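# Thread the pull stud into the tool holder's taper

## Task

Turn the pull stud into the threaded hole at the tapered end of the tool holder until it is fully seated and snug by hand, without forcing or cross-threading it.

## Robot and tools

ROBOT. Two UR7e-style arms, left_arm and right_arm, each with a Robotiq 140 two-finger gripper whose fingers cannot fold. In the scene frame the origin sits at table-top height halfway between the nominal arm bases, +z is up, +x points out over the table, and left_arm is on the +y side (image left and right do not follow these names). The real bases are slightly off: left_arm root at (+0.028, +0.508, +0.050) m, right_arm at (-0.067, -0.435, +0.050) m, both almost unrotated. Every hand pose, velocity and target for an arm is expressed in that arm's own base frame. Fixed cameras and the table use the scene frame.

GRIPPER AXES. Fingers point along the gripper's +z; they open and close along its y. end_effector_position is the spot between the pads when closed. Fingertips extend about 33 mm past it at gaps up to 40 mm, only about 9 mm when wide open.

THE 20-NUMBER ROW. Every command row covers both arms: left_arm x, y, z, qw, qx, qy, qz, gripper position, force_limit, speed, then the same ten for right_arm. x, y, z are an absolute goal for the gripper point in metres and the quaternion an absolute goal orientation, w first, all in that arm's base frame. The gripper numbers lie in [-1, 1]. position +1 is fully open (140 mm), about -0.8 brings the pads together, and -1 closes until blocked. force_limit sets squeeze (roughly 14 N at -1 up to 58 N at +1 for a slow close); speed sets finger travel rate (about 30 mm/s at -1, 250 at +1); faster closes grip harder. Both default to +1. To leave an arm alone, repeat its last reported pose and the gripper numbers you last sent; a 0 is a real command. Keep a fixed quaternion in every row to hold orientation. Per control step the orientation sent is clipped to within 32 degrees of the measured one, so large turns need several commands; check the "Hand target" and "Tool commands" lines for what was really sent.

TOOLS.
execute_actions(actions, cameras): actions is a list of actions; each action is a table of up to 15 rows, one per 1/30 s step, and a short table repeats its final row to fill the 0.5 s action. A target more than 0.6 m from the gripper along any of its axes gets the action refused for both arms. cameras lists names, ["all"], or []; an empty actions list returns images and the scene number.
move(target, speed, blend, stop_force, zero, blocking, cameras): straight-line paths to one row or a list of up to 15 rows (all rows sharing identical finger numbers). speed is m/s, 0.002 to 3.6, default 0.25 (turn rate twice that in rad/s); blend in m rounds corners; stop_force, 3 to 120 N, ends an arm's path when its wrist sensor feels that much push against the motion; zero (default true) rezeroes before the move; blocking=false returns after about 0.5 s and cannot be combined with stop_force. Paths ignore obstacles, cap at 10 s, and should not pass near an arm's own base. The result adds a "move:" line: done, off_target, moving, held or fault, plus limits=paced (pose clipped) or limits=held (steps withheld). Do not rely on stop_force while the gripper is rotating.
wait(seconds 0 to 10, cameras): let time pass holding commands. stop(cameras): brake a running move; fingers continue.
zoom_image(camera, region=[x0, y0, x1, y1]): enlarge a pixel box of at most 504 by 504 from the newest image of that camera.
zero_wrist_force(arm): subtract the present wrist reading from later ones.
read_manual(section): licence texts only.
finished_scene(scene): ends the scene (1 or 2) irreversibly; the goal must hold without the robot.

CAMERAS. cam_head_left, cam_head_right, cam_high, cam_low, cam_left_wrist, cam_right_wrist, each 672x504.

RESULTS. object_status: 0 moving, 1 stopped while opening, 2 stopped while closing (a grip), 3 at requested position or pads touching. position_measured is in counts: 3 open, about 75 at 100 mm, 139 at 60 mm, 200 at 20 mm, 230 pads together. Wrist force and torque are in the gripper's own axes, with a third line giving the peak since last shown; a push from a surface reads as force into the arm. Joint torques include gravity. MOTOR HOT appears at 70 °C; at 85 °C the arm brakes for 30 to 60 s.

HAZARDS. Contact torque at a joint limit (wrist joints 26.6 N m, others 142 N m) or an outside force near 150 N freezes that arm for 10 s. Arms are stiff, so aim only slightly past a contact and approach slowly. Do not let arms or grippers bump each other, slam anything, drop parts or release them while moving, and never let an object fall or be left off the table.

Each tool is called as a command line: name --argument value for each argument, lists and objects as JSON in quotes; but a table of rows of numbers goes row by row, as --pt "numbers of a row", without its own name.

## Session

execute_actions --actions '[]'

zoom_image --camera "cam_low" --region '[400, 220, 600, 370]'

Scene clock: 0.00 s.
left_arm: end_effector_position=(+0.1357, +0.0020, +0.3243) position_measured=3 object_status=3 end_effector_quat_wxyz=(+0.678, -0.075, -0.663, +0.310) | right_arm: end_effector_position=(+0.3914, +0.1795, +0.1970) position_measured=3 object_status=3 end_effector_quat_wxyz=(+0.063, +0.860, +0.288, +0.417)
Joint positions: left_arm=[-0.083 -1.361 1.865 -0.383 -1.967 0.588] | right_arm=[0.033 -2.196 2.688 -2.928 -1.464 2.578]
Joint velocities: within noise
Joint torques (N m): no reading
Wrist force (N): no reading
Wrist torque (N m): no reading
Wrist force, peak (N): no reading
Hand target: left_arm +0.1357, +0.0020, +0.3243; +0.678, -0.075, -0.663, +0.310 | right_arm +0.3914, +0.1795, +0.1970; +0.063, +0.860, +0.288, +0.417
Tool commands: left_gripper/position=+1.0 left_gripper/force_limit=+1.0 left_gripper/speed=+1.0 right_gripper/position=+1.0 right_gripper/force_limit=+1.0 right_gripper/speed=+1.0

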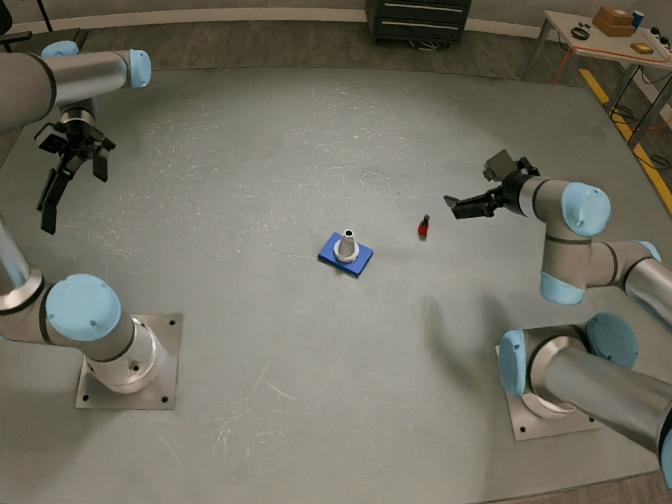

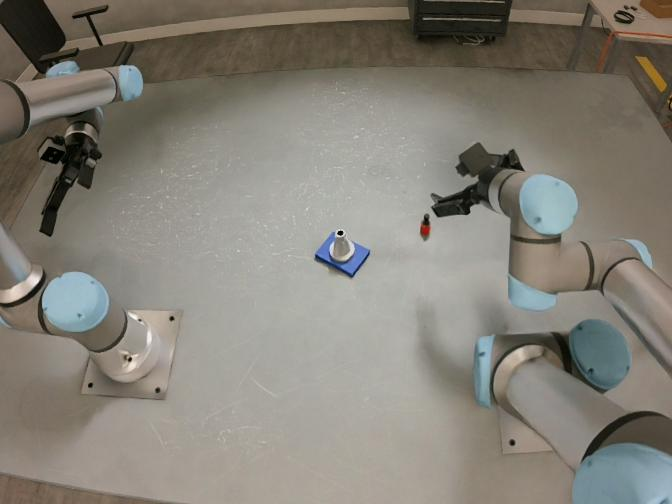

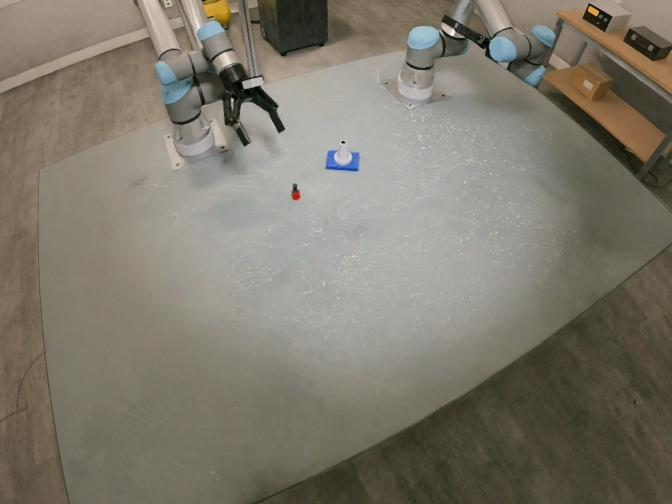

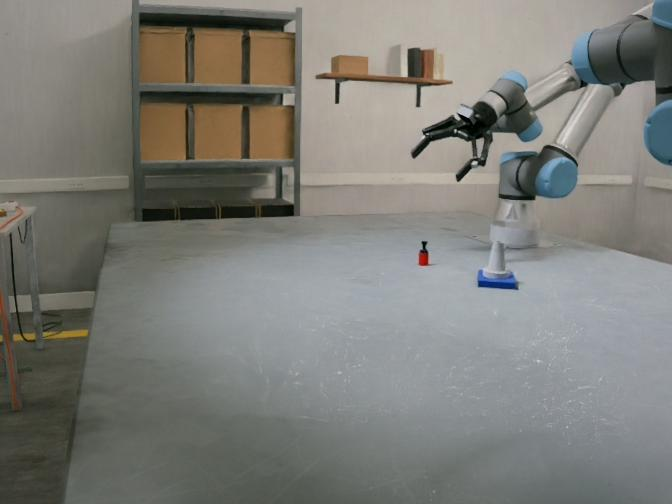

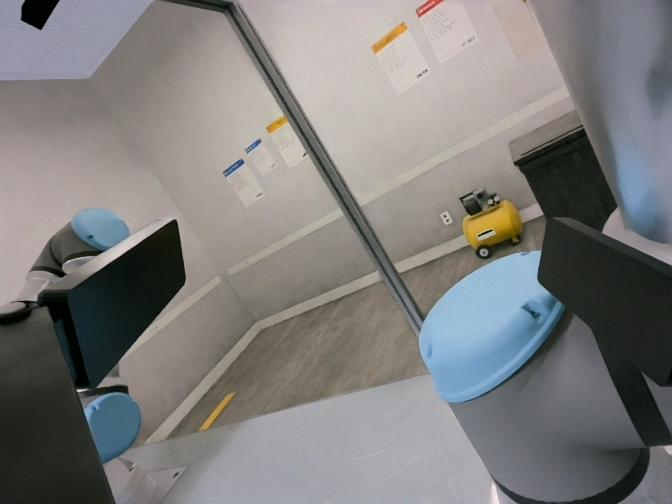

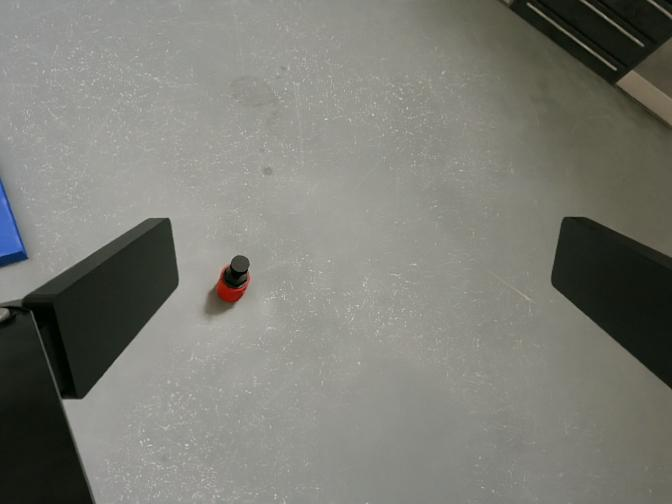

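Scaled by 2.520 from the camera's 672x504 image, which has a finer 960x720 frame.

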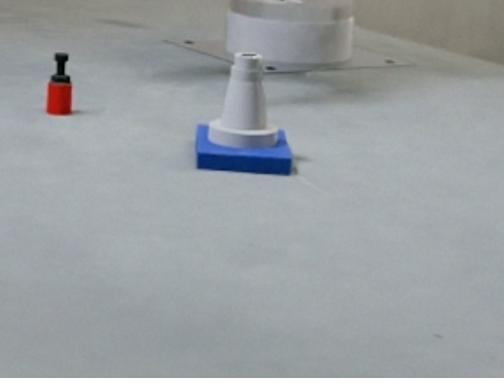

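move --target '[0.1357,0.0020,0.3243,0.678,-0.075,-0.663,0.310,1,1,1,0.39,0.30,0.27,0,1,0,0,1,1,1]' --speed 0.35 --cameras '["cam_right_wrist"]'

zoom_image --camera "cam_right_wrist" --region '[20, 20, 400, 300]'

Scene clock: 8.67 s.
left_arm: end_effector_position=(+0.1357, +0.0020, +0.3243) position_measured=3 object_status=3 end_effector_quat_wxyz=(+0.678, -0.075, -0.663, +0.310) | right_arm: end_effector_position=(+0.3901, +0.2999, +0.2699) position_measured=3 object_status=3 end_effector_quat_wxyz=(+0.000, +1.000, +0.000, +0.000)
Joint positions: left_arm=[-0.083 -1.361 1.865 -0.384 -1.967 0.588] | right_arm=[0.381 -1.614 1.629 -1.586 -1.571 3.523]
Joint torques (N m): left_arm=[9.94 -36.19 -24.31 -0.17 -1.05 -1.95] | right_arm=[7.88 -28.47 -32.44 -1.38 -1.01 0.01]
Wrist force (N): left_arm=[-0.1 0.2 -0.1] | right_arm=[-1.7 0.7 -1.2]
Wrist torque (N m): left_arm=[0.05 0.00 0.05] | right_arm=[0.22 0.13 0.33]
Wrist force, peak (N): left_arm=[-0.3 0.6 0.1] | right_arm=[-1.7 0.6 -1.3]
Hand target: left_arm +0.1357, +0.0020, +0.3243; +0.678, -0.075, -0.663, +0.310 | right_arm +0.3900, +0.3000, +0.2700; +0.000, +1.000, +0.000, +0.000
Off the commanded pose: left_arm 0.000 m, 0 deg | right_arm 0.000 m, 0 deg.
move: done
Images, in order (width x height): cam_right_wrist 672x504.

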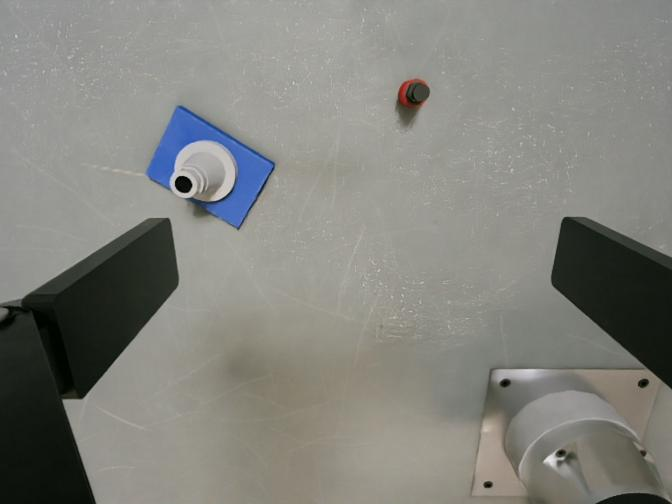

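Scaled by 1.326 from the camera's 672x504 image, which has a finer 960x720 frame.

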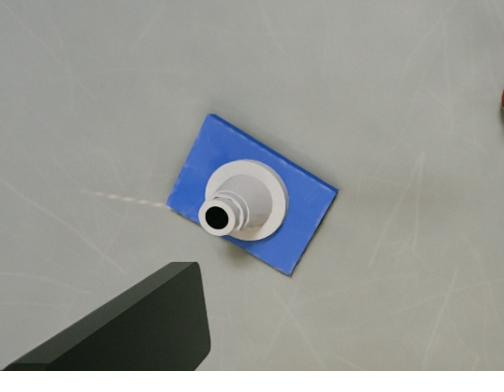

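move --target '[0.1357,0.0020,0.3243,0.678,-0.075,-0.663,0.310,1,1,1,0.4517,0.2366,0.12,0,1,0,0,1,1,1]' --speed 0.35 --cameras '["cam_right_wrist"]'

zoom_image --camera "cam_right_wrist" --region '[270, 150, 420, 300]'

move --target '[0.1357,0.0020,0.3243,0.678,-0.075,-0.663,0.310,1,1,1,0.3758,0.4424,0.16,0,1,0,0,1,1,1]' --speed 0.35 --cameras '["cam_right_wrist"]'

zoom_image --camera "cam_right_wrist" --region '[270, 130, 420, 280]'

move --pt "0.1357 0.0020 0.3243 0.678 -0.075 -0.663 0.310 1 1 1 0.3758 0.4424 0.165 0 0.7071 0.7071 0 -0.2 1 0 1" --pt "0.1357 0.0020 0.3243 0.678 -0.075 -0.663 0.310 1 1 1 0.3758 0.4424 0.16 0 0 1 0 -0.2 1 0" --speed 0.6 --cameras '["cam_right_wrist"]'

Scene clock: 23.67 s.
left_arm: end_effector_position=(+0.1357, +0.0020, +0.3243) position_measured=3 object_status=3 end_effector_quat_wxyz=(+0.678, -0.075, -0.663, +0.310) | right_arm: end_effector_position=(+0.4517, +0.2366, +0.1200) position_measured=3 object_status=3 end_effector_quat_wxyz=(+0.000, +1.000, +0.000, +0.000)
Joint positions: left_arm=[-0.083 -1.361 1.865 -0.384 -1.967 0.588] | right_arm=[0.218 -1.495 1.901 -1.977 -1.571 3.36]
Joint torques (N m): left_arm=[9.76 -35.7 -24.29 -0.08 -2.04 -1.3] | right_arm=[1.45 -31.9 -21.01 -4.29 0.13 -0.08]
Wrist force (N): left_arm=[-0.2 0.1 -0.3] | right_arm=[-1.7 0.1 -1.1]
Wrist torque (N m): left_arm=[0.03 0.04 0.06] | right_arm=[0.11 0.10 0.22]
Wrist force, peak (N): left_arm=[0.0 0.6 -0.3] | right_arm=[-3.1 -0.4 -4.3]
Hand target: left_arm +0.1357, +0.0020, +0.3243; +0.678, -0.075, -0.663, +0.310 | right_arm +0.4517, +0.2366, +0.1200; +0.000, +1.000, +0.000, +0.000
Off the commanded pose: left_arm 0.000 m, 0 deg | right_arm 0.000 m, 0 deg.
move: done
Images, in order (width x height): cam_right_wrist 672x504.

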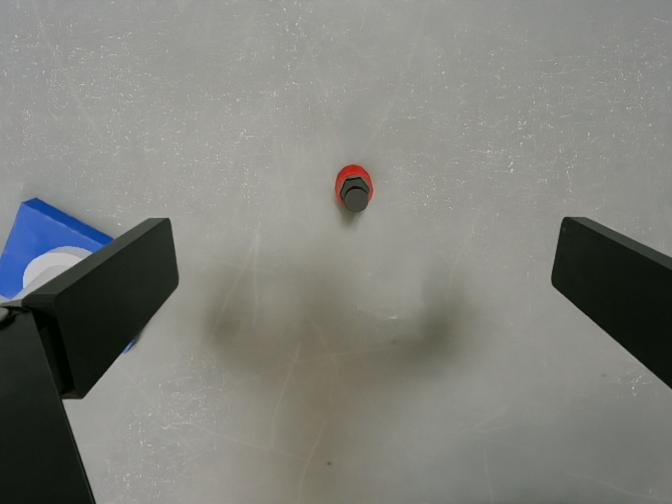

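Scaled by 3.360 from the camera's 672x504 image, which has a finer 960x720 frame.

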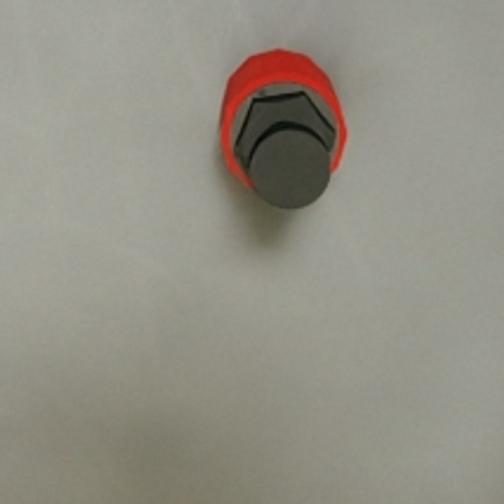

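Scene clock: 24.83 s.
left_arm: end_effector_position=(+0.1357, +0.0020, +0.3243) position_measured=3 object_status=3 end_effector_quat_wxyz=(+0.678, -0.075, -0.663, +0.310) | right_arm: end_effector_position=(+0.3759, +0.4423, +0.1599) position_measured=3 object_status=3 end_effector_quat_wxyz=(+0.000, +1.000, +0.000, +0.000)
Joint positions: left_arm=[-0.083 -1.361 1.865 -0.384 -1.967 0.588] | right_arm=[0.635 -1.362 1.639 -1.848 -1.571 3.776]
Joint torques (N m): left_arm=[9.91 -34.6 -24.08 -0.1 -2.09 -1.16] | right_arm=[6.82 -42.89 -29.11 -3.98 0.91 0.38]
Wrist force (N): left_arm=[0.0 0.2 -0.2] | right_arm=[-1.6 0.7 -1.3]
Wrist torque (N m): left_arm=[0.05 0.00 0.06] | right_arm=[0.17 0.08 0.31]
Wrist force, peak (N): left_arm=[-0.2 0.5 -0.2] | right_arm=[-3.1 -2.4 -2.0]
Hand target: left_arm +0.1357, +0.0020, +0.3243; +0.678, -0.075, -0.663, +0.310 | right_arm +0.3758, +0.4424, +0.1600; +0.000, +1.000, +0.000, +0.000
Off the commanded pose: left_arm 0.000 m, 0 deg | right_arm 0.000 m, 0 deg.
move: done
Images, in order (width x height): cam_right_wrist 672x504.

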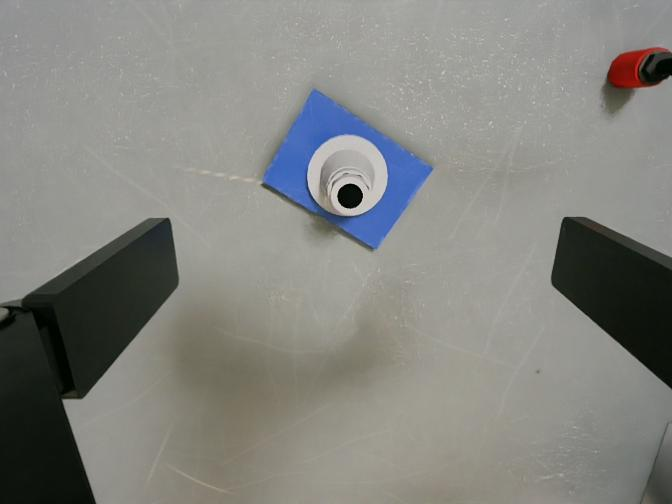

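Scaled by 3.360 from the camera's 672x504 image, which has a finer 960x720 frame.

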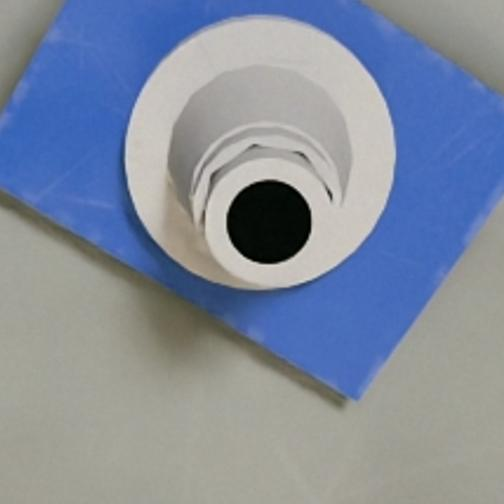

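move --pt "0.1357 0.0020 0.3243 0.678 -0.075 -0.663 0.310 1 1 1 0.3758 0.4424 0.165 0 0.7071 0.7071 0 -0.2 0 -1" --pt "0.1357 0.0020 0.3243 0.678 -0.075 -0.663 0.310 1 1 1 0.3758 0.4424 0.16 0 0 1 0 -0.2 0 -1" --speed 0.6 --cameras '["cam_right_wrist"]'

zoom_image --camera "cam_right_wrist" --region '[270, 130, 420, 280]'

move --target '[0.1357,0.0020,0.3243,0.678,-0.075,-0.663,0.310,1,1,1,0.4517,0.2366,0.12,0,0,1,0,-0.2,0,-1]' --speed 0.35 --cameras '["cam_right_wrist"]'

zoom_image --camera "cam_right_wrist" --region '[270, 150, 420, 300]'

Scene clock: 45.87 s.
left_arm: end_effector_position=(+0.1357, +0.0020, +0.3243) position_measured=3 object_status=3 end_effector_quat_wxyz=(+0.678, -0.075, -0.663, +0.310) | right_arm: end_effector_position=(+0.3758, +0.4424, +0.1599) position_measured=154 object_status=3 end_effector_quat_wxyz=(+0.000, +0.000, +1.000, +0.000)
Joint positions: left_arm=[-0.083 -1.361 1.865 -0.384 -1.967 0.588] | right_arm=[0.635 -1.362 1.639 -1.848 -1.571 0.635]
Joint torques (N m): left_arm=[10.05 -32.98 -24.21 0.34 -2.07 -0.27] | right_arm=[-7.58 -45.34 -20.44 -3.38 -0.12 -0.77]
Wrist force (N): left_arm=[-0.1 0.2 0.2] | right_arm=[-1.2 0.2 -1.5]
Wrist torque (N m): left_arm=[0.03 0.01 0.06] | right_arm=[0.08 0.02 0.22]
Wrist force, peak (N): left_arm=[0.1 0.7 0.2] | right_arm=[-1.6 0.9 -1.7]
Hand target: left_arm +0.1357, +0.0020, +0.3243; +0.678, -0.075, -0.663, +0.310 | right_arm +0.3758, +0.4424, +0.1600; +0.000, +0.000, +1.000, +0.000
Off the commanded pose: left_arm 0.000 m, 0 deg | right_arm 0.000 m, 0 deg.
move: done
Images, in order (width x height): cam_right_wrist 672x504.

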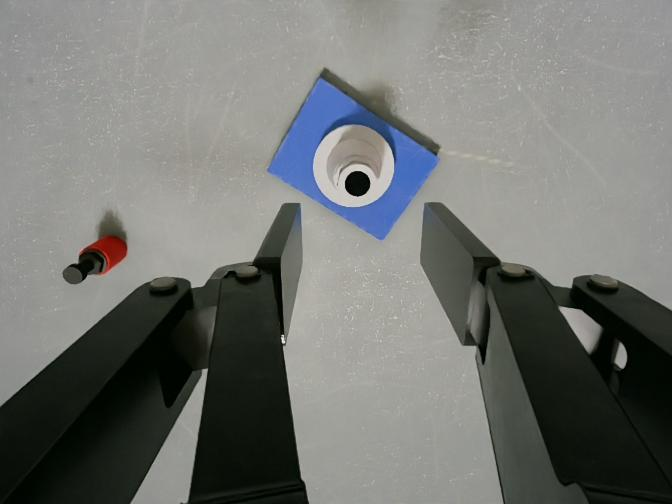

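Scaled by 3.360 from the camera's 672x504 image, which has a finer 960x720 frame.

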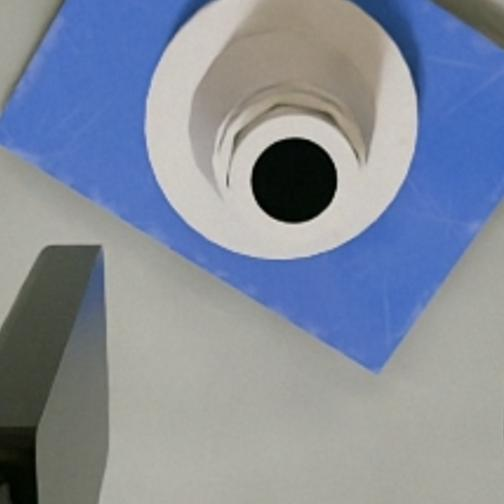

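Scene clock: 47.03 s.
left_arm: end_effector_position=(+0.1357, +0.0020, +0.3243) position_measured=3 object_status=3 end_effector_quat_wxyz=(+0.678, -0.075, -0.663, +0.310) | right_arm: end_effector_position=(+0.4516, +0.2367, +0.1200) position_measured=154 object_status=3 end_effector_quat_wxyz=(+0.000, +0.000, +1.000, +0.000)
Joint positions: left_arm=[-0.083 -1.361 1.865 -0.384 -1.967 0.588] | right_arm=[0.218 -1.495 1.901 -1.977 -1.571 0.218]
Joint torques (N m): left_arm=[9.99 -32.92 -23.47 0.32 -1.97 -0.07] | right_arm=[-7.63 -14.42 -29.79 -1.62 -1.4 -0.44]
Wrist force (N): left_arm=[-0.1 0.0 0.0] | right_arm=[-1.7 0.1 -1.2]
Wrist torque (N m): left_arm=[0.00 0.02 0.05] | right_arm=[0.09 0.11 0.20]
Wrist force, peak (N): left_arm=[-0.1 0.4 0.0] | right_arm=[-3.0 -3.2 -0.5]
Hand target: left_arm +0.1357, +0.0020, +0.3243; +0.678, -0.075, -0.663, +0.310 | right_arm +0.4517, +0.2366, +0.1200; +0.000, +0.000, +1.000, +0.000
Off the commanded pose: left_arm 0.000 m, 0 deg | right_arm 0.000 m, 0 deg.
move: done
Images, in order (width x height): cam_right_wrist 672x504.

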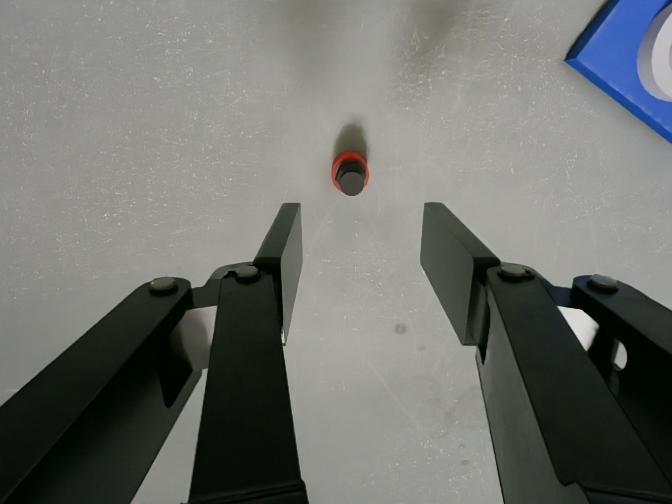

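Scaled by 3.360 from the camera's 672x504 image, which has a finer 960x720 frame.

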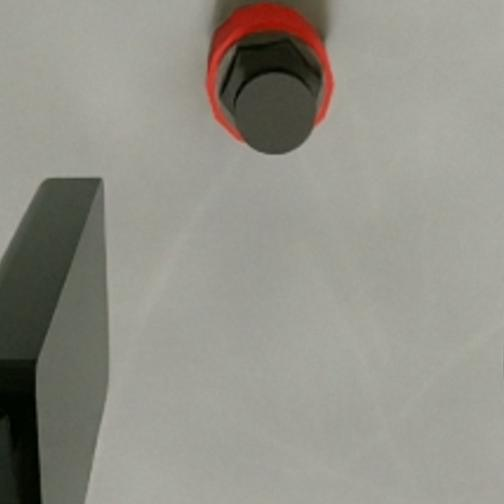

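move --pt "0.1357 0.0020 0.3243 0.678 -0.075 -0.663 0.310 1 1 1 0.4467 0.2353 0.12 0 -0.829 0.5592 0 -0.2 0 -1" --pt "0.1357 0.0020 0.3243 0.678 -0.075 -0.663 0.310 1 1 1 0.4467 0.2353 0.12 0 -0.9272 -0.3746 0 -0.2 0 -1" --pt "0.1357 0.0020 0.3243 0.678 -0.075 -0.663 0.310 1 1 1 0.4467 0.2353 0.10 0 -0.2079 -0.9781 0 -0.2 0 -1" --pt "0.1357 0.0020 0.3243 0.678 -0.075 -0.663 0.310 1 1 1 0.4467 0.2353 0.022 0 -0.2079 -0.9781 0 -0.2 0 -1" --speed '[0.8,0.8,0.8,0.12]' --cameras '["cam_right_wrist","cam_low"]'

zoom_image --camera "cam_right_wrist" --region '[270, 170, 420, 320]'

zoom_image --camera "cam_low" --region '[380, 190, 470, 280]'

Scene clock: 70.70 s.
left_arm: end_effector_position=(+0.1357, +0.0020, +0.3243) position_measured=3 object_status=3 end_effector_quat_wxyz=(+0.678, -0.075, -0.663, +0.310) | right_arm: end_effector_position=(+0.4466, +0.2353, +0.0219) position_measured=154 object_status=3 end_effector_quat_wxyz=(+0.000, +0.208, +0.978, +0.000)
Joint positions: left_arm=[-0.083 -1.361 1.865 -0.384 -1.967 0.588] | right_arm=[0.218 -1.376 2.056 -2.25 -1.571 -5.647]
Joint torques (N m): left_arm=[10.28 -30.73 -24.39 0.56 -2.04 1.09] | right_arm=[0.43 -38.49 -28.11 -3.56 -1.7 0.21]
Wrist force (N): left_arm=[-0.2 0.3 0.0] | right_arm=[-1.7 -0.2 -0.9]
Wrist torque (N m): left_arm=[0.06 0.04 0.05] | right_arm=[0.04 0.15 0.26]
Wrist force, peak (N): left_arm=[0.0 0.6 -0.2] | right_arm=[-1.6 -0.2 -3.2]
Hand target: left_arm +0.1357, +0.0020, +0.3243; +0.678, -0.075, -0.663, +0.310 | right_arm +0.4467, +0.2353, +0.0220; +0.000, +0.208, +0.978, +0.000
Off the commanded pose: left_arm 0.000 m, 0 deg | right_arm 0.000 m, 0 deg.
move: done
Images, in order (width x height): cam_low 672x504, cam_right_wrist 672x504.

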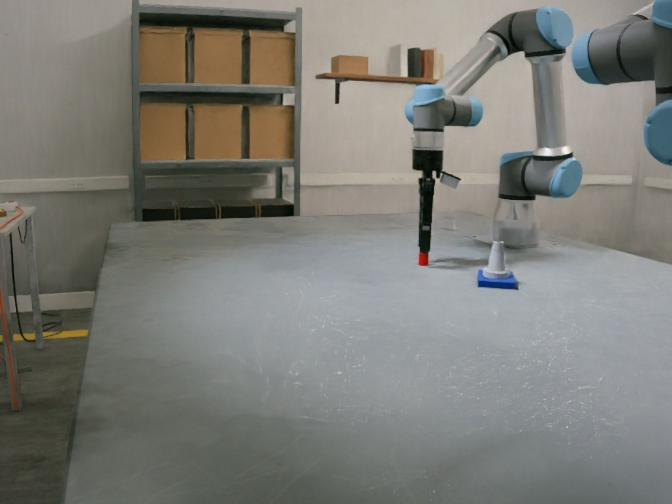

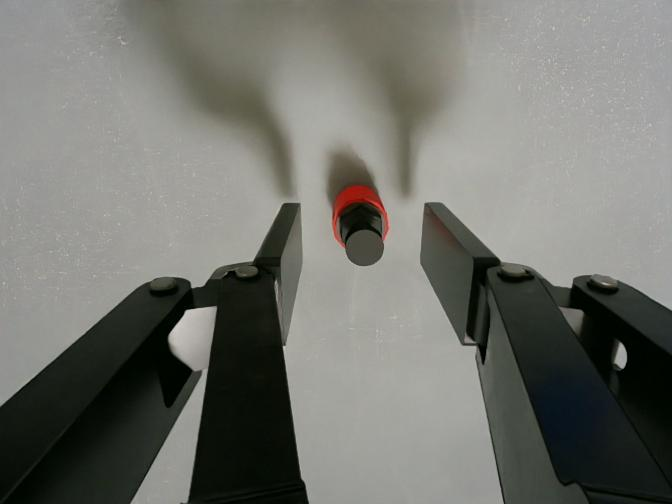

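Scaled by 3.360 from the camera's 672x504 image, which has a finer 960x720 frame.

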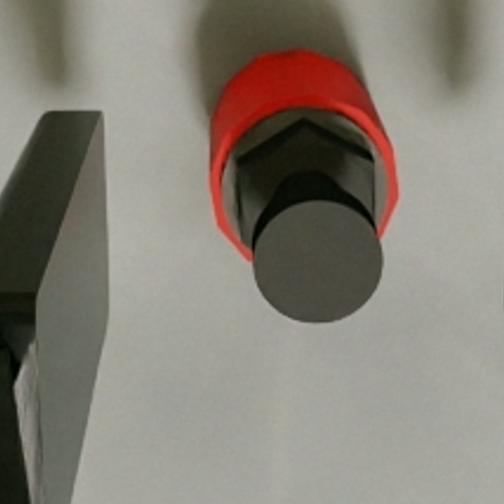

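Scaled by 5.600 from the camera's 672x504 image, which has a finer 960x720 frame.

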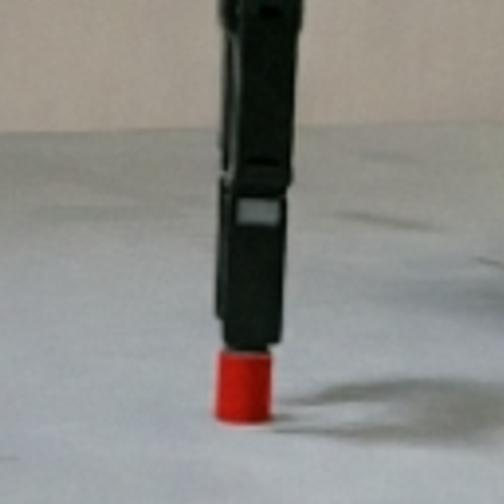

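move --pt "0.1357 0.0020 0.3243 0.678 -0.075 -0.663 0.310 1 1 1 0.4467 0.2353 0.0195 0 -0.2079 -0.9781 0 -0.2 0 -1" --pt "0.1357 0.0020 0.3243 0.678 -0.075 -0.663 0.310 1 1 1 0.4467 0.2353 0.0192 0 -0.2079 -0.9781 0 -1 0 -1" --speed 0.1

wait --seconds 1 --cameras '["cam_right_wrist","cam_low"]'

zoom_image --camera "cam_right_wrist" --region '[270, 170, 420, 320]'

Scene clock: 82.60 s.
left_arm: end_effector_position=(+0.1357, +0.0020, +0.3243) position_measured=3 object_status=3 end_effector_quat_wxyz=(+0.678, -0.075, -0.663, +0.310) | right_arm: end_effector_position=(+0.4467, +0.2353, +0.0192) position_measured=207 object_status=0 end_effector_quat_wxyz=(+0.000, +0.208, +0.978, +0.000)
Joint positions: left_arm=[-0.083 -1.361 1.865 -0.384 -1.967 0.588] | right_arm=[0.218 -1.372 2.059 -2.258 -1.571 -5.647]
Joint torques (N m): left_arm=[9.92 -30.13 -24.2 0.84 -2.03 1.56] | right_arm=[5.59 -36.77 -26.74 -1.69 0.58 0.23]
Wrist force (N): left_arm=[0.0 0.2 0.3] | right_arm=[-0.4 -1.3 -10.4]
Wrist torque (N m): left_arm=[0.04 0.01 0.06] | right_arm=[0.06 0.13 0.25]
Wrist force, peak (N): left_arm=[0.1 0.5 0.3] | right_arm=[-0.3 -1.1 -10.4]
Hand target: left_arm +0.1357, +0.0020, +0.3243; +0.678, -0.075, -0.663, +0.310 | right_arm +0.4467, +0.2353, +0.0192; +0.000, +0.208, +0.978, +0.000
Off the commanded pose: left_arm 0.000 m, 0 deg | right_arm 0.000 m, 0 deg.
move: done

Scene clock: 83.60 s.
left_arm: end_effector_position=(+0.1357, +0.0020, +0.3243) position_measured=3 object_status=3 end_effector_quat_wxyz=(+0.678, -0.075, -0.663, +0.310) | right_arm: end_effector_position=(+0.4467, +0.2353, +0.0192) position_measured=207 object_status=2 end_effector_quat_wxyz=(+0.000, +0.208, +0.978, +0.000)
Joint positions: left_arm=[-0.083 -1.361 1.865 -0.384 -1.967 0.588] | right_arm=[0.218 -1.372 2.059 -2.258 -1.571 -5.647]
Joint torques (N m): left_arm=[9.27 -29.3 -23.78 0.87 -1.94 1.56] | right_arm=[7.34 -38.73 -26.65 -2.6 1.03 0.22]
Wrist force (N): left_arm=[0.1 0.2 -0.1] | right_arm=[-0.3 -1.1 -8.2]
Wrist torque (N m): left_arm=[0.05 -0.03 0.06] | right_arm=[0.08 0.10 0.25]
Wrist force, peak (N): left_arm=[-0.2 0.6 0.0] | right_arm=[-0.4 -1.3 -10.0]
Hand target: left_arm +0.1357, +0.0020, +0.3243; +0.678, -0.075, -0.663, +0.310 | right_arm +0.4467, +0.2353, +0.0192; +0.000, +0.208, +0.978, +0.000
Tool commands: left_gripper/position=+1.0 left_gripper/force_limit=+1.0 left_gripper/speed=+1.0 right_gripper/position=-1.0 right_gripper/force_limit=+0.0 right_gripper/speed=-1.0
Off the commanded pose: left_arm 0.000 m, 0 deg | right_arm 0.000 m, 0 deg.
wait: 1.00 s; at rest by 0.17 s
Images, in order (width x height): cam_low 672x504, cam_right_wrist 672x504.

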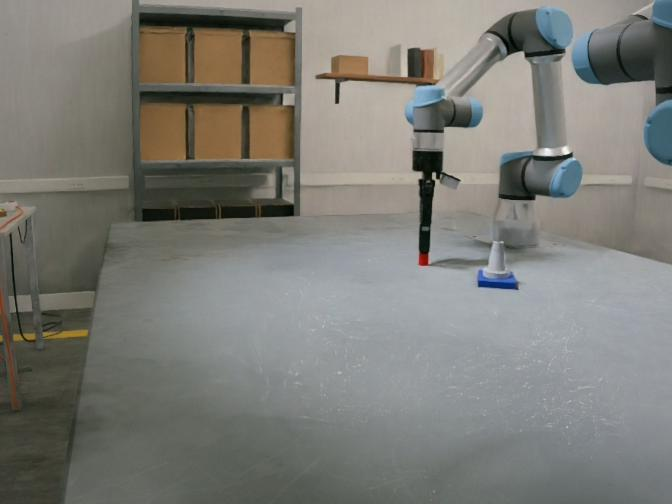

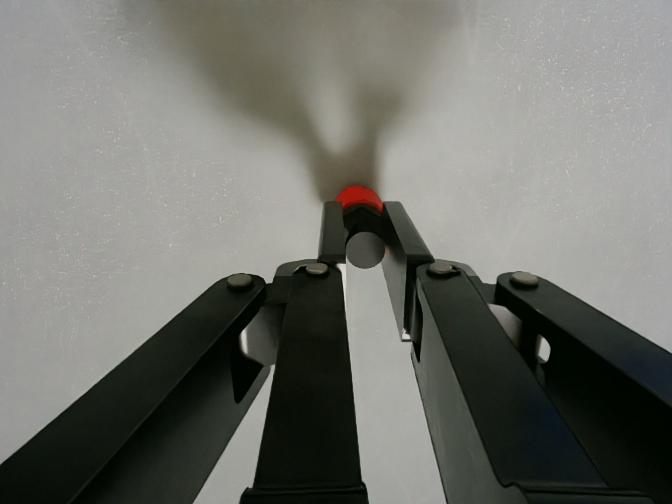

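Scaled by 3.360 from the camera's 672x504 image, which has a finer 960x720 frame.

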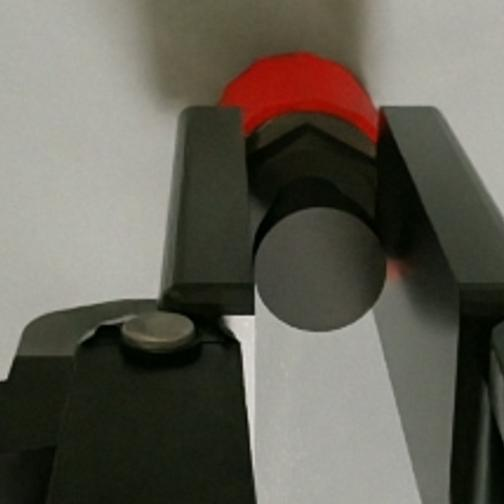

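move --pt "0.1357 0.0020 0.3243 0.678 -0.075 -0.663 0.310 1 1 1 0.4467 0.2353 0.045 0 -0.2079 -0.9781 0 -1 0 -1" --pt "0.1357 0.0020 0.3243 0.678 -0.075 -0.663 0.310 1 1 1 0.4467 0.2353 0.13 0 -0.2079 -0.9781 0 -1 0 -1" --pt "0.1357 0.0020 0.3243 0.678 -0.075 -0.663 0.310 1 1 1 0.3721 0.4446 0.13 0 -0.2079 -0.9781 0 -1 0 -1" --pt "0.1357 0.0020 0.3243 0.678 -0.075 -0.663 0.310 1 1 1 0.3721 0.4446 0.101 0 -0.2079 -0.9781 0 -1 0 -1" --speed '[0.03,0.2,0.2,0.06]' --cameras '["cam_right_wrist","cam_low"]'

zoom_image --camera "cam_low" --region '[460, 200, 540, 280]'

zoom_image --camera "cam_right_wrist" --region '[270, 150, 420, 300]'

zero_wrist_force --arm "right_arm"

move --target '[0.1357,0.0020,0.3243,0.678,-0.075,-0.663,0.310,1,1,1,0.3721,0.4446,0.085,0,-0.2079,-0.9781,0,-1,0,-1]' --speed 0.008 --stop_force 6

Scene clock: 98.60 s.
left_arm: end_effector_position=(+0.1357, +0.0020, +0.3243) position_measured=3 object_status=3 end_effector_quat_wxyz=(+0.678, -0.075, -0.663, +0.310) | right_arm: end_effector_position=(+0.3720, +0.4446, +0.1008) position_measured=207 object_status=2 end_effector_quat_wxyz=(+0.000, +0.208, +0.978, +0.000)
Joint positions: left_arm=[-0.083 -1.361 1.865 -0.384 -1.967 0.588] | right_arm=[0.642 -1.316 1.741 -1.996 -1.571 -5.222]
Joint torques (N m): left_arm=[9.08 -27.21 -24.61 1.21 -2.08 1.57] | right_arm=[8.73 -47.26 -31.69 -1.27 1.56 0.81]
Wrist force (N): left_arm=[-0.1 0.2 0.1] | right_arm=[-1.6 0.8 -0.8]
Wrist torque (N m): left_arm=[0.04 0.01 0.06] | right_arm=[0.25 0.08 0.34]
Wrist force, peak (N): left_arm=[0.1 0.6 -0.4] | right_arm=[-0.3 -1.3 -8.6]
Hand target: left_arm +0.1357, +0.0020, +0.3243; +0.678, -0.075, -0.663, +0.310 | right_arm +0.3721, +0.4446, +0.1010; +0.000, +0.208, +0.978, +0.000
Off the commanded pose: left_arm 0.000 m, 0 deg | right_arm 0.000 m, 0 deg.
move: done
Images, in order (width x height): cam_low 672x504, cam_right_wrist 672x504.

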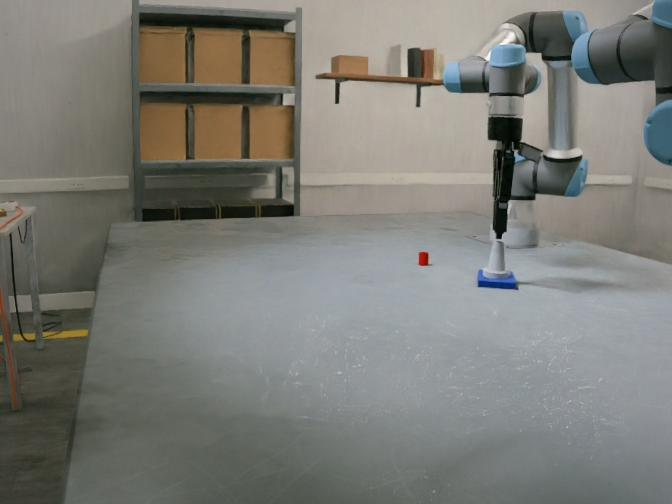

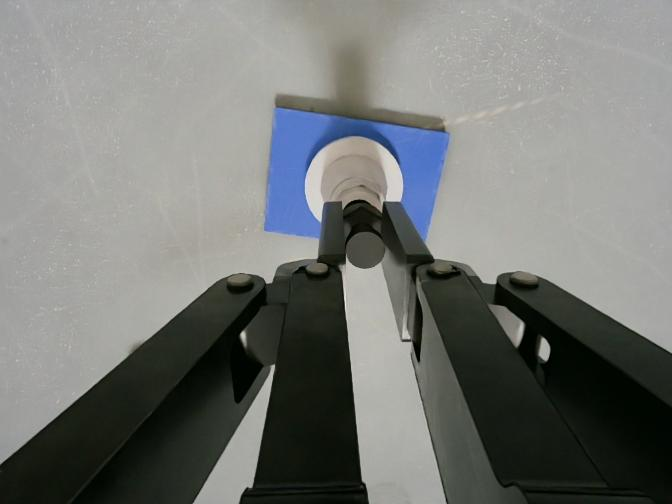

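Scaled by 6.300 from the camera's 672x504 image, which has a finer 960x720 frame.

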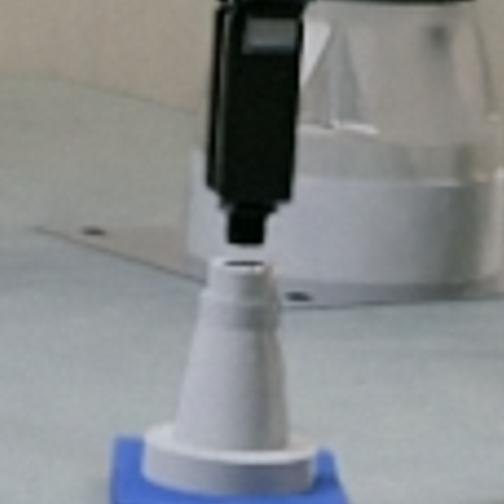

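Scaled by 3.360 from the camera's 672x504 image, which has a finer 960x720 frame.

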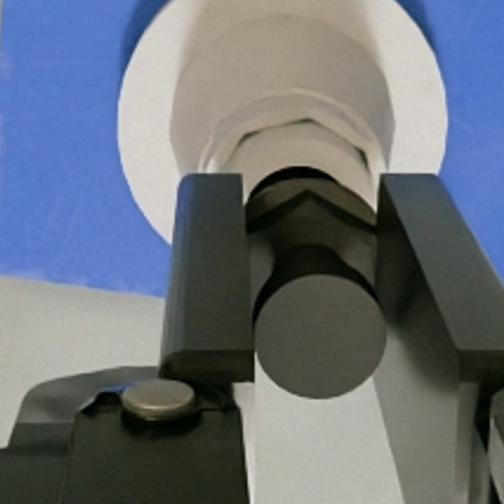

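Wrist force sensor zeroed.

Scene clock: 101.00 s.
left_arm: end_effector_position=(+0.1357, +0.0020, +0.3243) position_measured=3 object_status=3 end_effector_quat_wxyz=(+0.678, -0.075, -0.663, +0.310) | right_arm: end_effector_position=(+0.3721, +0.4446, +0.0910) position_measured=207 object_status=2 end_effector_quat_wxyz=(+0.000, +0.208, +0.978, +0.000)
Joint positions: left_arm=[-0.083 -1.361 1.865 -0.384 -1.967 0.588] | right_arm=[0.642 -1.306 1.756 -2.021 -1.571 -5.222]
Joint torques (N m): left_arm=[9.45 -27.53 -24.11 1.33 -2.09 1.53] | right_arm=[8.53 -46.28 -32.78 -2.19 1.48 0.69]
Wrist force (N, zeroed by zero_wrist_force on right_arm): left_arm=[0.1 0.1 0.2] | right_arm=[-1.4 -3.4 -2.9]
Wrist torque (N m, zeroed by zero_wrist_force on right_arm): left_arm=[0.02 -0.02 0.06] | right_arm=[0.24 0.02 -0.01]
Wrist force, peak (N, zeroed by zero_wrist_force on right_arm): left_arm=[-0.3 0.3 0.3] | right_arm=[0.1 -8.8 -17.2]
Hand target: left_arm +0.1357, +0.0020, +0.3243; +0.678, -0.075, -0.663, +0.310 | right_arm +0.3721, +0.4446, +0.0910; +0.000, +0.208, +0.978, +0.000
Off the commanded pose: left_arm 0.000 m, 0 deg | right_arm 0.006 m, 0 deg.
move: contact (right_arm)

move --pt "0.1357 0.0020 0.3243 0.678 -0.075 -0.663 0.310 1 1 1 0.3721 0.4446 0.0922 0 -0.2079 -0.9781 0 -1 0 -1" --pt "0.1357 0.0020 0.3243 0.678 -0.075 -0.663 0.310 1 1 1 0.3718 0.4440 0.0922 0 -0.2079 -0.9781 0 -1 0 -1" --speed 0.05

move --target '[0.1357,0.0020,0.3243,0.678,-0.075,-0.663,0.310,1,1,1,0.3718,0.4440,0.085,0,-0.2079,-0.9781,0,-1,0,-1]' --speed 0.008 --stop_force 6

Scene clock: 108.90 s.
left_arm: end_effector_position=(+0.1357, +0.0020, +0.3243) position_measured=3 object_status=3 end_effector_quat_wxyz=(+0.678, -0.075, -0.663, +0.310) | right_arm: end_effector_position=(+0.3717, +0.4440, +0.0923) position_measured=207 object_status=2 end_effector_quat_wxyz=(+0.000, +0.208, +0.978, +0.000)
Joint positions: left_arm=[-0.083 -1.361 1.865 -0.384 -1.967 0.588] | right_arm=[0.642 -1.309 1.756 -2.018 -1.571 -5.223]
Joint torques (N m): left_arm=[10.29 -26.5 -24.82 1.41 -2.03 1.57] | right_arm=[-9.55 -38.07 -20.42 -4.29 1.24 -1.5]
Wrist force (N, zeroed by zero_wrist_force on right_arm): left_arm=[0.1 0.2 0.2] | right_arm=[-0.3 -0.2 -0.3]
Wrist torque (N m, zeroed by zero_wrist_force on right_arm): left_arm=[0.05 -0.02 0.06] | right_arm=[-0.05 0.06 0.00]
Wrist force, peak (N, zeroed by zero_wrist_force on right_arm): left_arm=[-0.4 0.5 0.1] | right_arm=[-1.4 -3.7 -3.2]
Hand target: left_arm +0.1357, +0.0020, +0.3243; +0.678, -0.075, -0.663, +0.310 | right_arm +0.3718, +0.4440, +0.0922; +0.000, +0.208, +0.978, +0.000
Off the commanded pose: left_arm 0.000 m, 0 deg | right_arm 0.000 m, 0 deg.
move: done

Scene clock: 110.20 s.
left_arm: end_effector_position=(+0.1357, +0.0020, +0.3243) position_measured=3 object_status=3 end_effector_quat_wxyz=(+0.678, -0.075, -0.663, +0.310) | right_arm: end_effector_position=(+0.3719, +0.4440, +0.0908) position_measured=207 object_status=2 end_effector_quat_wxyz=(+0.000, +0.208, +0.978, +0.000)
Joint positions: left_arm=[-0.083 -1.361 1.865 -0.384 -1.967 0.588] | right_arm=[0.641 -1.307 1.758 -2.022 -1.571 -5.223]
Joint torques (N m): left_arm=[9.64 -26.41 -24.36 1.48 -1.95 1.53] | right_arm=[-4.38 -44.88 -28.35 0.68 1.37 -1.04]
Wrist force (N, zeroed by zero_wrist_force on right_arm): left_arm=[0.1 0.0 0.1] | right_arm=[-2.0 4.9 -5.1]
Wrist torque (N m, zeroed by zero_wrist_force on right_arm): left_arm=[0.00 -0.04 0.06] | right_arm=[-0.31 0.08 0.00]
Wrist force, peak (N, zeroed by zero_wrist_force on right_arm): left_arm=[0.3 0.6 0.3] | right_arm=[-0.5 0.4 -18.2]
Hand target: left_arm +0.1357, +0.0020, +0.3243; +0.678, -0.075, -0.663, +0.310 | right_arm +0.3719, +0.4441, +0.0909; +0.000, +0.208, +0.978, +0.000
Off the commanded pose: left_arm 0.000 m, 0 deg | right_arm 0.006 m, 0 deg.
move: contact (right_arm)

move --target '[0.1357,0.0020,0.3243,0.678,-0.075,-0.663,0.310,1,1,1,0.37185,0.4441,0.0907,0,-0.8387,-0.5446,0,-1,0,-1]' --speed 0.4

move --target '[0.1357,0.0020,0.3243,0.678,-0.075,-0.663,0.310,1,1,1,0.37185,0.4441,0.0904,0,-0.9781,0.2079,0,-1,0,-1]' --speed 0.4

move --target '[0.1357,0.0020,0.3243,0.678,-0.075,-0.663,0.310,1,1,1,0.37185,0.4441,0.0900,0,-0.5446,0.8387,0,-1,0,-1]' --speed 0.4

Scene clock: 119.57 s.
left_arm: end_effector_position=(+0.1357, +0.0020, +0.3243) position_measured=3 object_status=3 end_effector_quat_wxyz=(+0.678, -0.075, -0.663, +0.310) | right_arm: end_effector_position=(+0.3718, +0.4441, +0.0907) position_measured=207 object_status=2 end_effector_quat_wxyz=(+0.000, +0.839, +0.545, +0.000)
Joint positions: left_arm=[-0.083 -1.361 1.865 -0.384 -1.967 0.588] | right_arm=[0.642 -1.307 1.758 -2.022 -1.571 -3.652]
Joint torques (N m): left_arm=[9.47 -25.32 -24.02 1.74 -2.07 1.6] | right_arm=[5.63 -21.5 -28.9 -0.62 -2.13 0.88]
Wrist force (N, zeroed by zero_wrist_force on right_arm): left_arm=[0.0 0.1 0.0] | right_arm=[1.1 -0.6 -4.5]
Wrist torque (N m, zeroed by zero_wrist_force on right_arm): left_arm=[0.02 0.01 0.06] | right_arm=[-0.09 0.04 0.01]
Wrist force, peak (N, zeroed by zero_wrist_force on right_arm): left_arm=[-0.5 0.4 -0.3] | right_arm=[-2.0 5.0 -5.6]
Hand target: left_arm +0.1357, +0.0020, +0.3243; +0.678, -0.075, -0.663, +0.310 | right_arm +0.3718, +0.4441, +0.0907; +0.000, +0.839, +0.545, +0.000
Off the commanded pose: left_arm 0.000 m, 0 deg | right_arm 0.000 m, 0 deg.
move: done

Scene clock: 122.07 s.
left_arm: end_effector_position=(+0.1357, +0.0020, +0.3243) position_measured=3 object_status=3 end_effector_quat_wxyz=(+0.678, -0.075, -0.663, +0.310) | right_arm: end_effector_position=(+0.3719, +0.4441, +0.0904) position_measured=207 object_status=2 end_effector_quat_wxyz=(+0.000, +0.978, -0.208, +0.000)
Joint positions: left_arm=[-0.083 -1.361 1.865 -0.384 -1.967 0.588] | right_arm=[0.641 -1.306 1.758 -2.023 -1.571 -2.081]
Joint torques (N m): left_arm=[10.02 -24.7 -24.11 1.94 -2.14 1.51] | right_arm=[6.52 -20.8 -30.97 -0.16 -2.34 0.69]
Wrist force (N, zeroed by zero_wrist_force on right_arm): left_arm=[-0.2 0.3 0.0] | right_arm=[-3.3 -4.6 -1.9]
Wrist torque (N m, zeroed by zero_wrist_force on right_arm): left_arm=[0.05 0.04 0.06] | right_arm=[0.14 0.10 0.00]
Wrist force, peak (N, zeroed by zero_wrist_force on right_arm): left_arm=[0.0 0.6 -0.2] | right_arm=[-3.6 -6.2 -3.9]
Hand target: left_arm +0.1357, +0.0020, +0.3243; +0.678, -0.075, -0.663, +0.310 | right_arm +0.3718, +0.4441, +0.0904; +0.000, +0.978, -0.208, +0.000
Off the commanded pose: left_arm 0.000 m, 0 deg | right_arm 0.000 m, 0 deg.
move: done

Scene clock: 124.57 s.
left_arm: end_effector_position=(+0.1357, +0.0020, +0.3243) position_measured=3 object_status=3 end_effector_quat_wxyz=(+0.678, -0.075, -0.663, +0.310) | right_arm: end_effector_position=(+0.3719, +0.4441, +0.0900) position_measured=207 object_status=2 end_effector_quat_wxyz=(+0.000, -0.545, +0.839, +0.000)
Joint positions: left_arm=[-0.083 -1.361 1.865 -0.384 -1.967 0.588] | right_arm=[0.641 -1.306 1.759 -2.024 -1.571 -0.511]
Joint torques (N m): left_arm=[9.67 -23.7 -24.15 1.92 -2.13 1.46] | right_arm=[6.92 -21.88 -31.91 -1.03 -1.98 0.86]
Wrist force (N, zeroed by zero_wrist_force on right_arm): left_arm=[0.0 0.4 0.2] | right_arm=[-2.5 1.0 -2.1]
Wrist torque (N m, zeroed by zero_wrist_force on right_arm): left_arm=[0.08 0.01 0.06] | right_arm=[-0.09 0.01 0.02]
Wrist force, peak (N, zeroed by zero_wrist_force on right_arm): left_arm=[0.6 0.4 -0.2] | right_arm=[-3.2 -4.8 -2.0]
Hand target: left_arm +0.1357, +0.0020, +0.3243; +0.678, -0.075, -0.663, +0.310 | right_arm +0.3718, +0.4441, +0.0900; +0.000, -0.545, +0.839, +0.000
Off the commanded pose: left_arm 0.000 m, 0 deg | right_arm 0.000 m, 0 deg.
move: done

move --pt "0.1357 0.0020 0.3243 0.678 -0.075 -0.663 0.310 1 1 1 0.37185 0.4441 0.08955 0 0.2079 0.9781 0 -1 0 -1" --pt "0.1357 0.0020 0.3243 0.678 -0.075 -0.663 0.310 1 1 1 0.37185 0.4441 0.0891 0 0.8387 0.5446 0 -1 0 -1" --speed 0.5

move --pt "0.1357 0.0020 0.3243 0.678 -0.075 -0.663 0.310 1 1 1 0.37185 0.4441 0.0886 0 0.9781 -0.2079 0 -1 0 -1" --pt "0.1357 0.0020 0.3243 0.678 -0.075 -0.663 0.310 1 1 1 0.37185 0.4441 0.0881 0 0.5446 -0.8387 0 -1 0 -1" --speed 0.5 --cameras '["cam_low","cam_right_wrist"]'

zoom_image --camera "cam_low" --region '[460, 200, 540, 280]'

Scene clock: 139.40 s.
left_arm: end_effector_position=(+0.1357, +0.0020, +0.3243) position_measured=3 object_status=3 end_effector_quat_wxyz=(+0.678, -0.075, -0.663, +0.310) | right_arm: end_effector_position=(+0.3719, +0.4441, +0.0891) position_measured=207 object_status=2 end_effector_quat_wxyz=(+0.000, +0.839, +0.545, +0.000)
Joint positions: left_arm=[-0.083 -1.361 1.865 -0.384 -1.967 0.588] | right_arm=[0.641 -1.305 1.76 -2.026 -1.571 2.631]
Joint torques (N m): left_arm=[9.82 -22.01 -23.96 2.12 -2.08 1.5] | right_arm=[6.77 -27.55 -35.8 -1.38 -1.45 0.64]
Wrist force (N, zeroed by zero_wrist_force on right_arm): left_arm=[0.1 0.1 0.1] | right_arm=[4.7 -1.7 10.0]
Wrist torque (N m, zeroed by zero_wrist_force on right_arm): left_arm=[0.01 -0.02 0.05] | right_arm=[-0.02 0.03 0.01]
Wrist force, peak (N, zeroed by zero_wrist_force on right_arm): left_arm=[-0.4 0.4 0.3] | right_arm=[4.3 2.6 15.6]
Hand target: left_arm +0.1357, +0.0020, +0.3243; +0.678, -0.075, -0.663, +0.310 | right_arm +0.3718, +0.4441, +0.0891; +0.000, +0.839, +0.545, +0.000
Off the commanded pose: left_arm 0.000 m, 0 deg | right_arm 0.000 m, 0 deg.
move: done

Scene clock: 143.47 s.
left_arm: end_effector_position=(+0.1357, +0.0020, +0.3243) position_measured=3 object_status=3 end_effector_quat_wxyz=(+0.678, -0.075, -0.663, +0.310) | right_arm: end_effector_position=(+0.3719, +0.4441, +0.0881) position_measured=207 object_status=2 end_effector_quat_wxyz=(+0.000, -0.545, +0.839, +0.000)
Joint positions: left_arm=[-0.083 -1.361 1.865 -0.384 -1.967 0.588] | right_arm=[0.641 -1.304 1.761 -2.028 -1.571 5.773]
Joint torques (N m): left_arm=[9.74 -21.88 -24.17 2.28 -1.98 1.45] | right_arm=[5.88 -30.52 -36.3 -0.55 -2.43 0.77]
Wrist force (N, zeroed by zero_wrist_force on right_arm): left_arm=[-0.2 0.4 0.2] | right_arm=[-11.0 1.1 15.6]
Wrist torque (N m, zeroed by zero_wrist_force on right_arm): left_arm=[0.07 0.04 0.06] | right_arm=[-0.24 0.09 -0.02]
Wrist force, peak (N, zeroed by zero_wrist_force on right_arm): left_arm=[-0.5 0.3 0.2] | right_arm=[-11.1 -3.4 21.7]
Hand target: left_arm +0.1357, +0.0020, +0.3243; +0.678, -0.075, -0.663, +0.310 | right_arm +0.3718, +0.4441, +0.0881; +0.000, -0.545, +0.839, +0.000
Off the commanded pose: left_arm 0.000 m, 0 deg | right_arm 0.000 m, 0 deg.
move: done
Images, in order (width x height): cam_low 672x504, cam_right_wrist 672x504.

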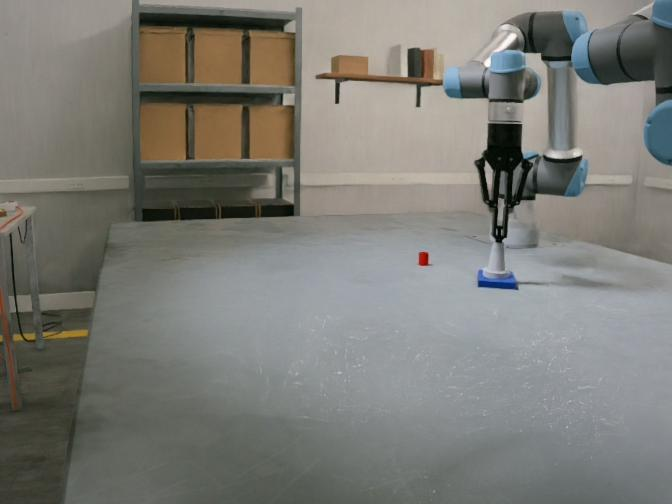

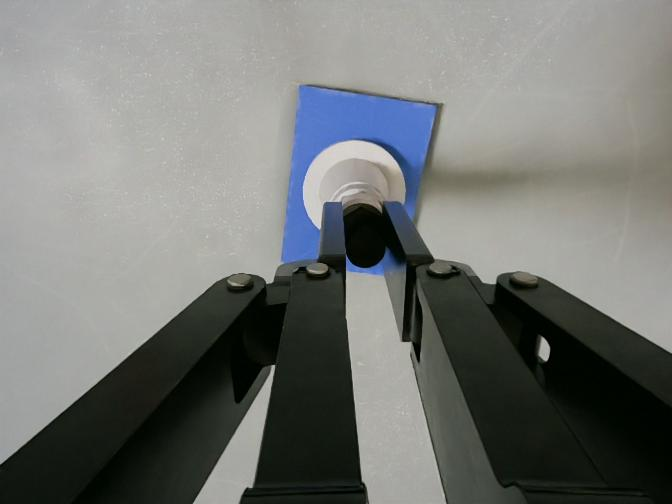

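Scaled by 6.300 from the camera's 672x504 image, which has a finer 960x720 frame.

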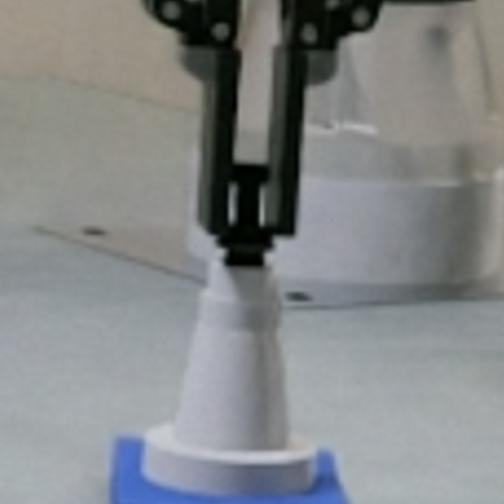

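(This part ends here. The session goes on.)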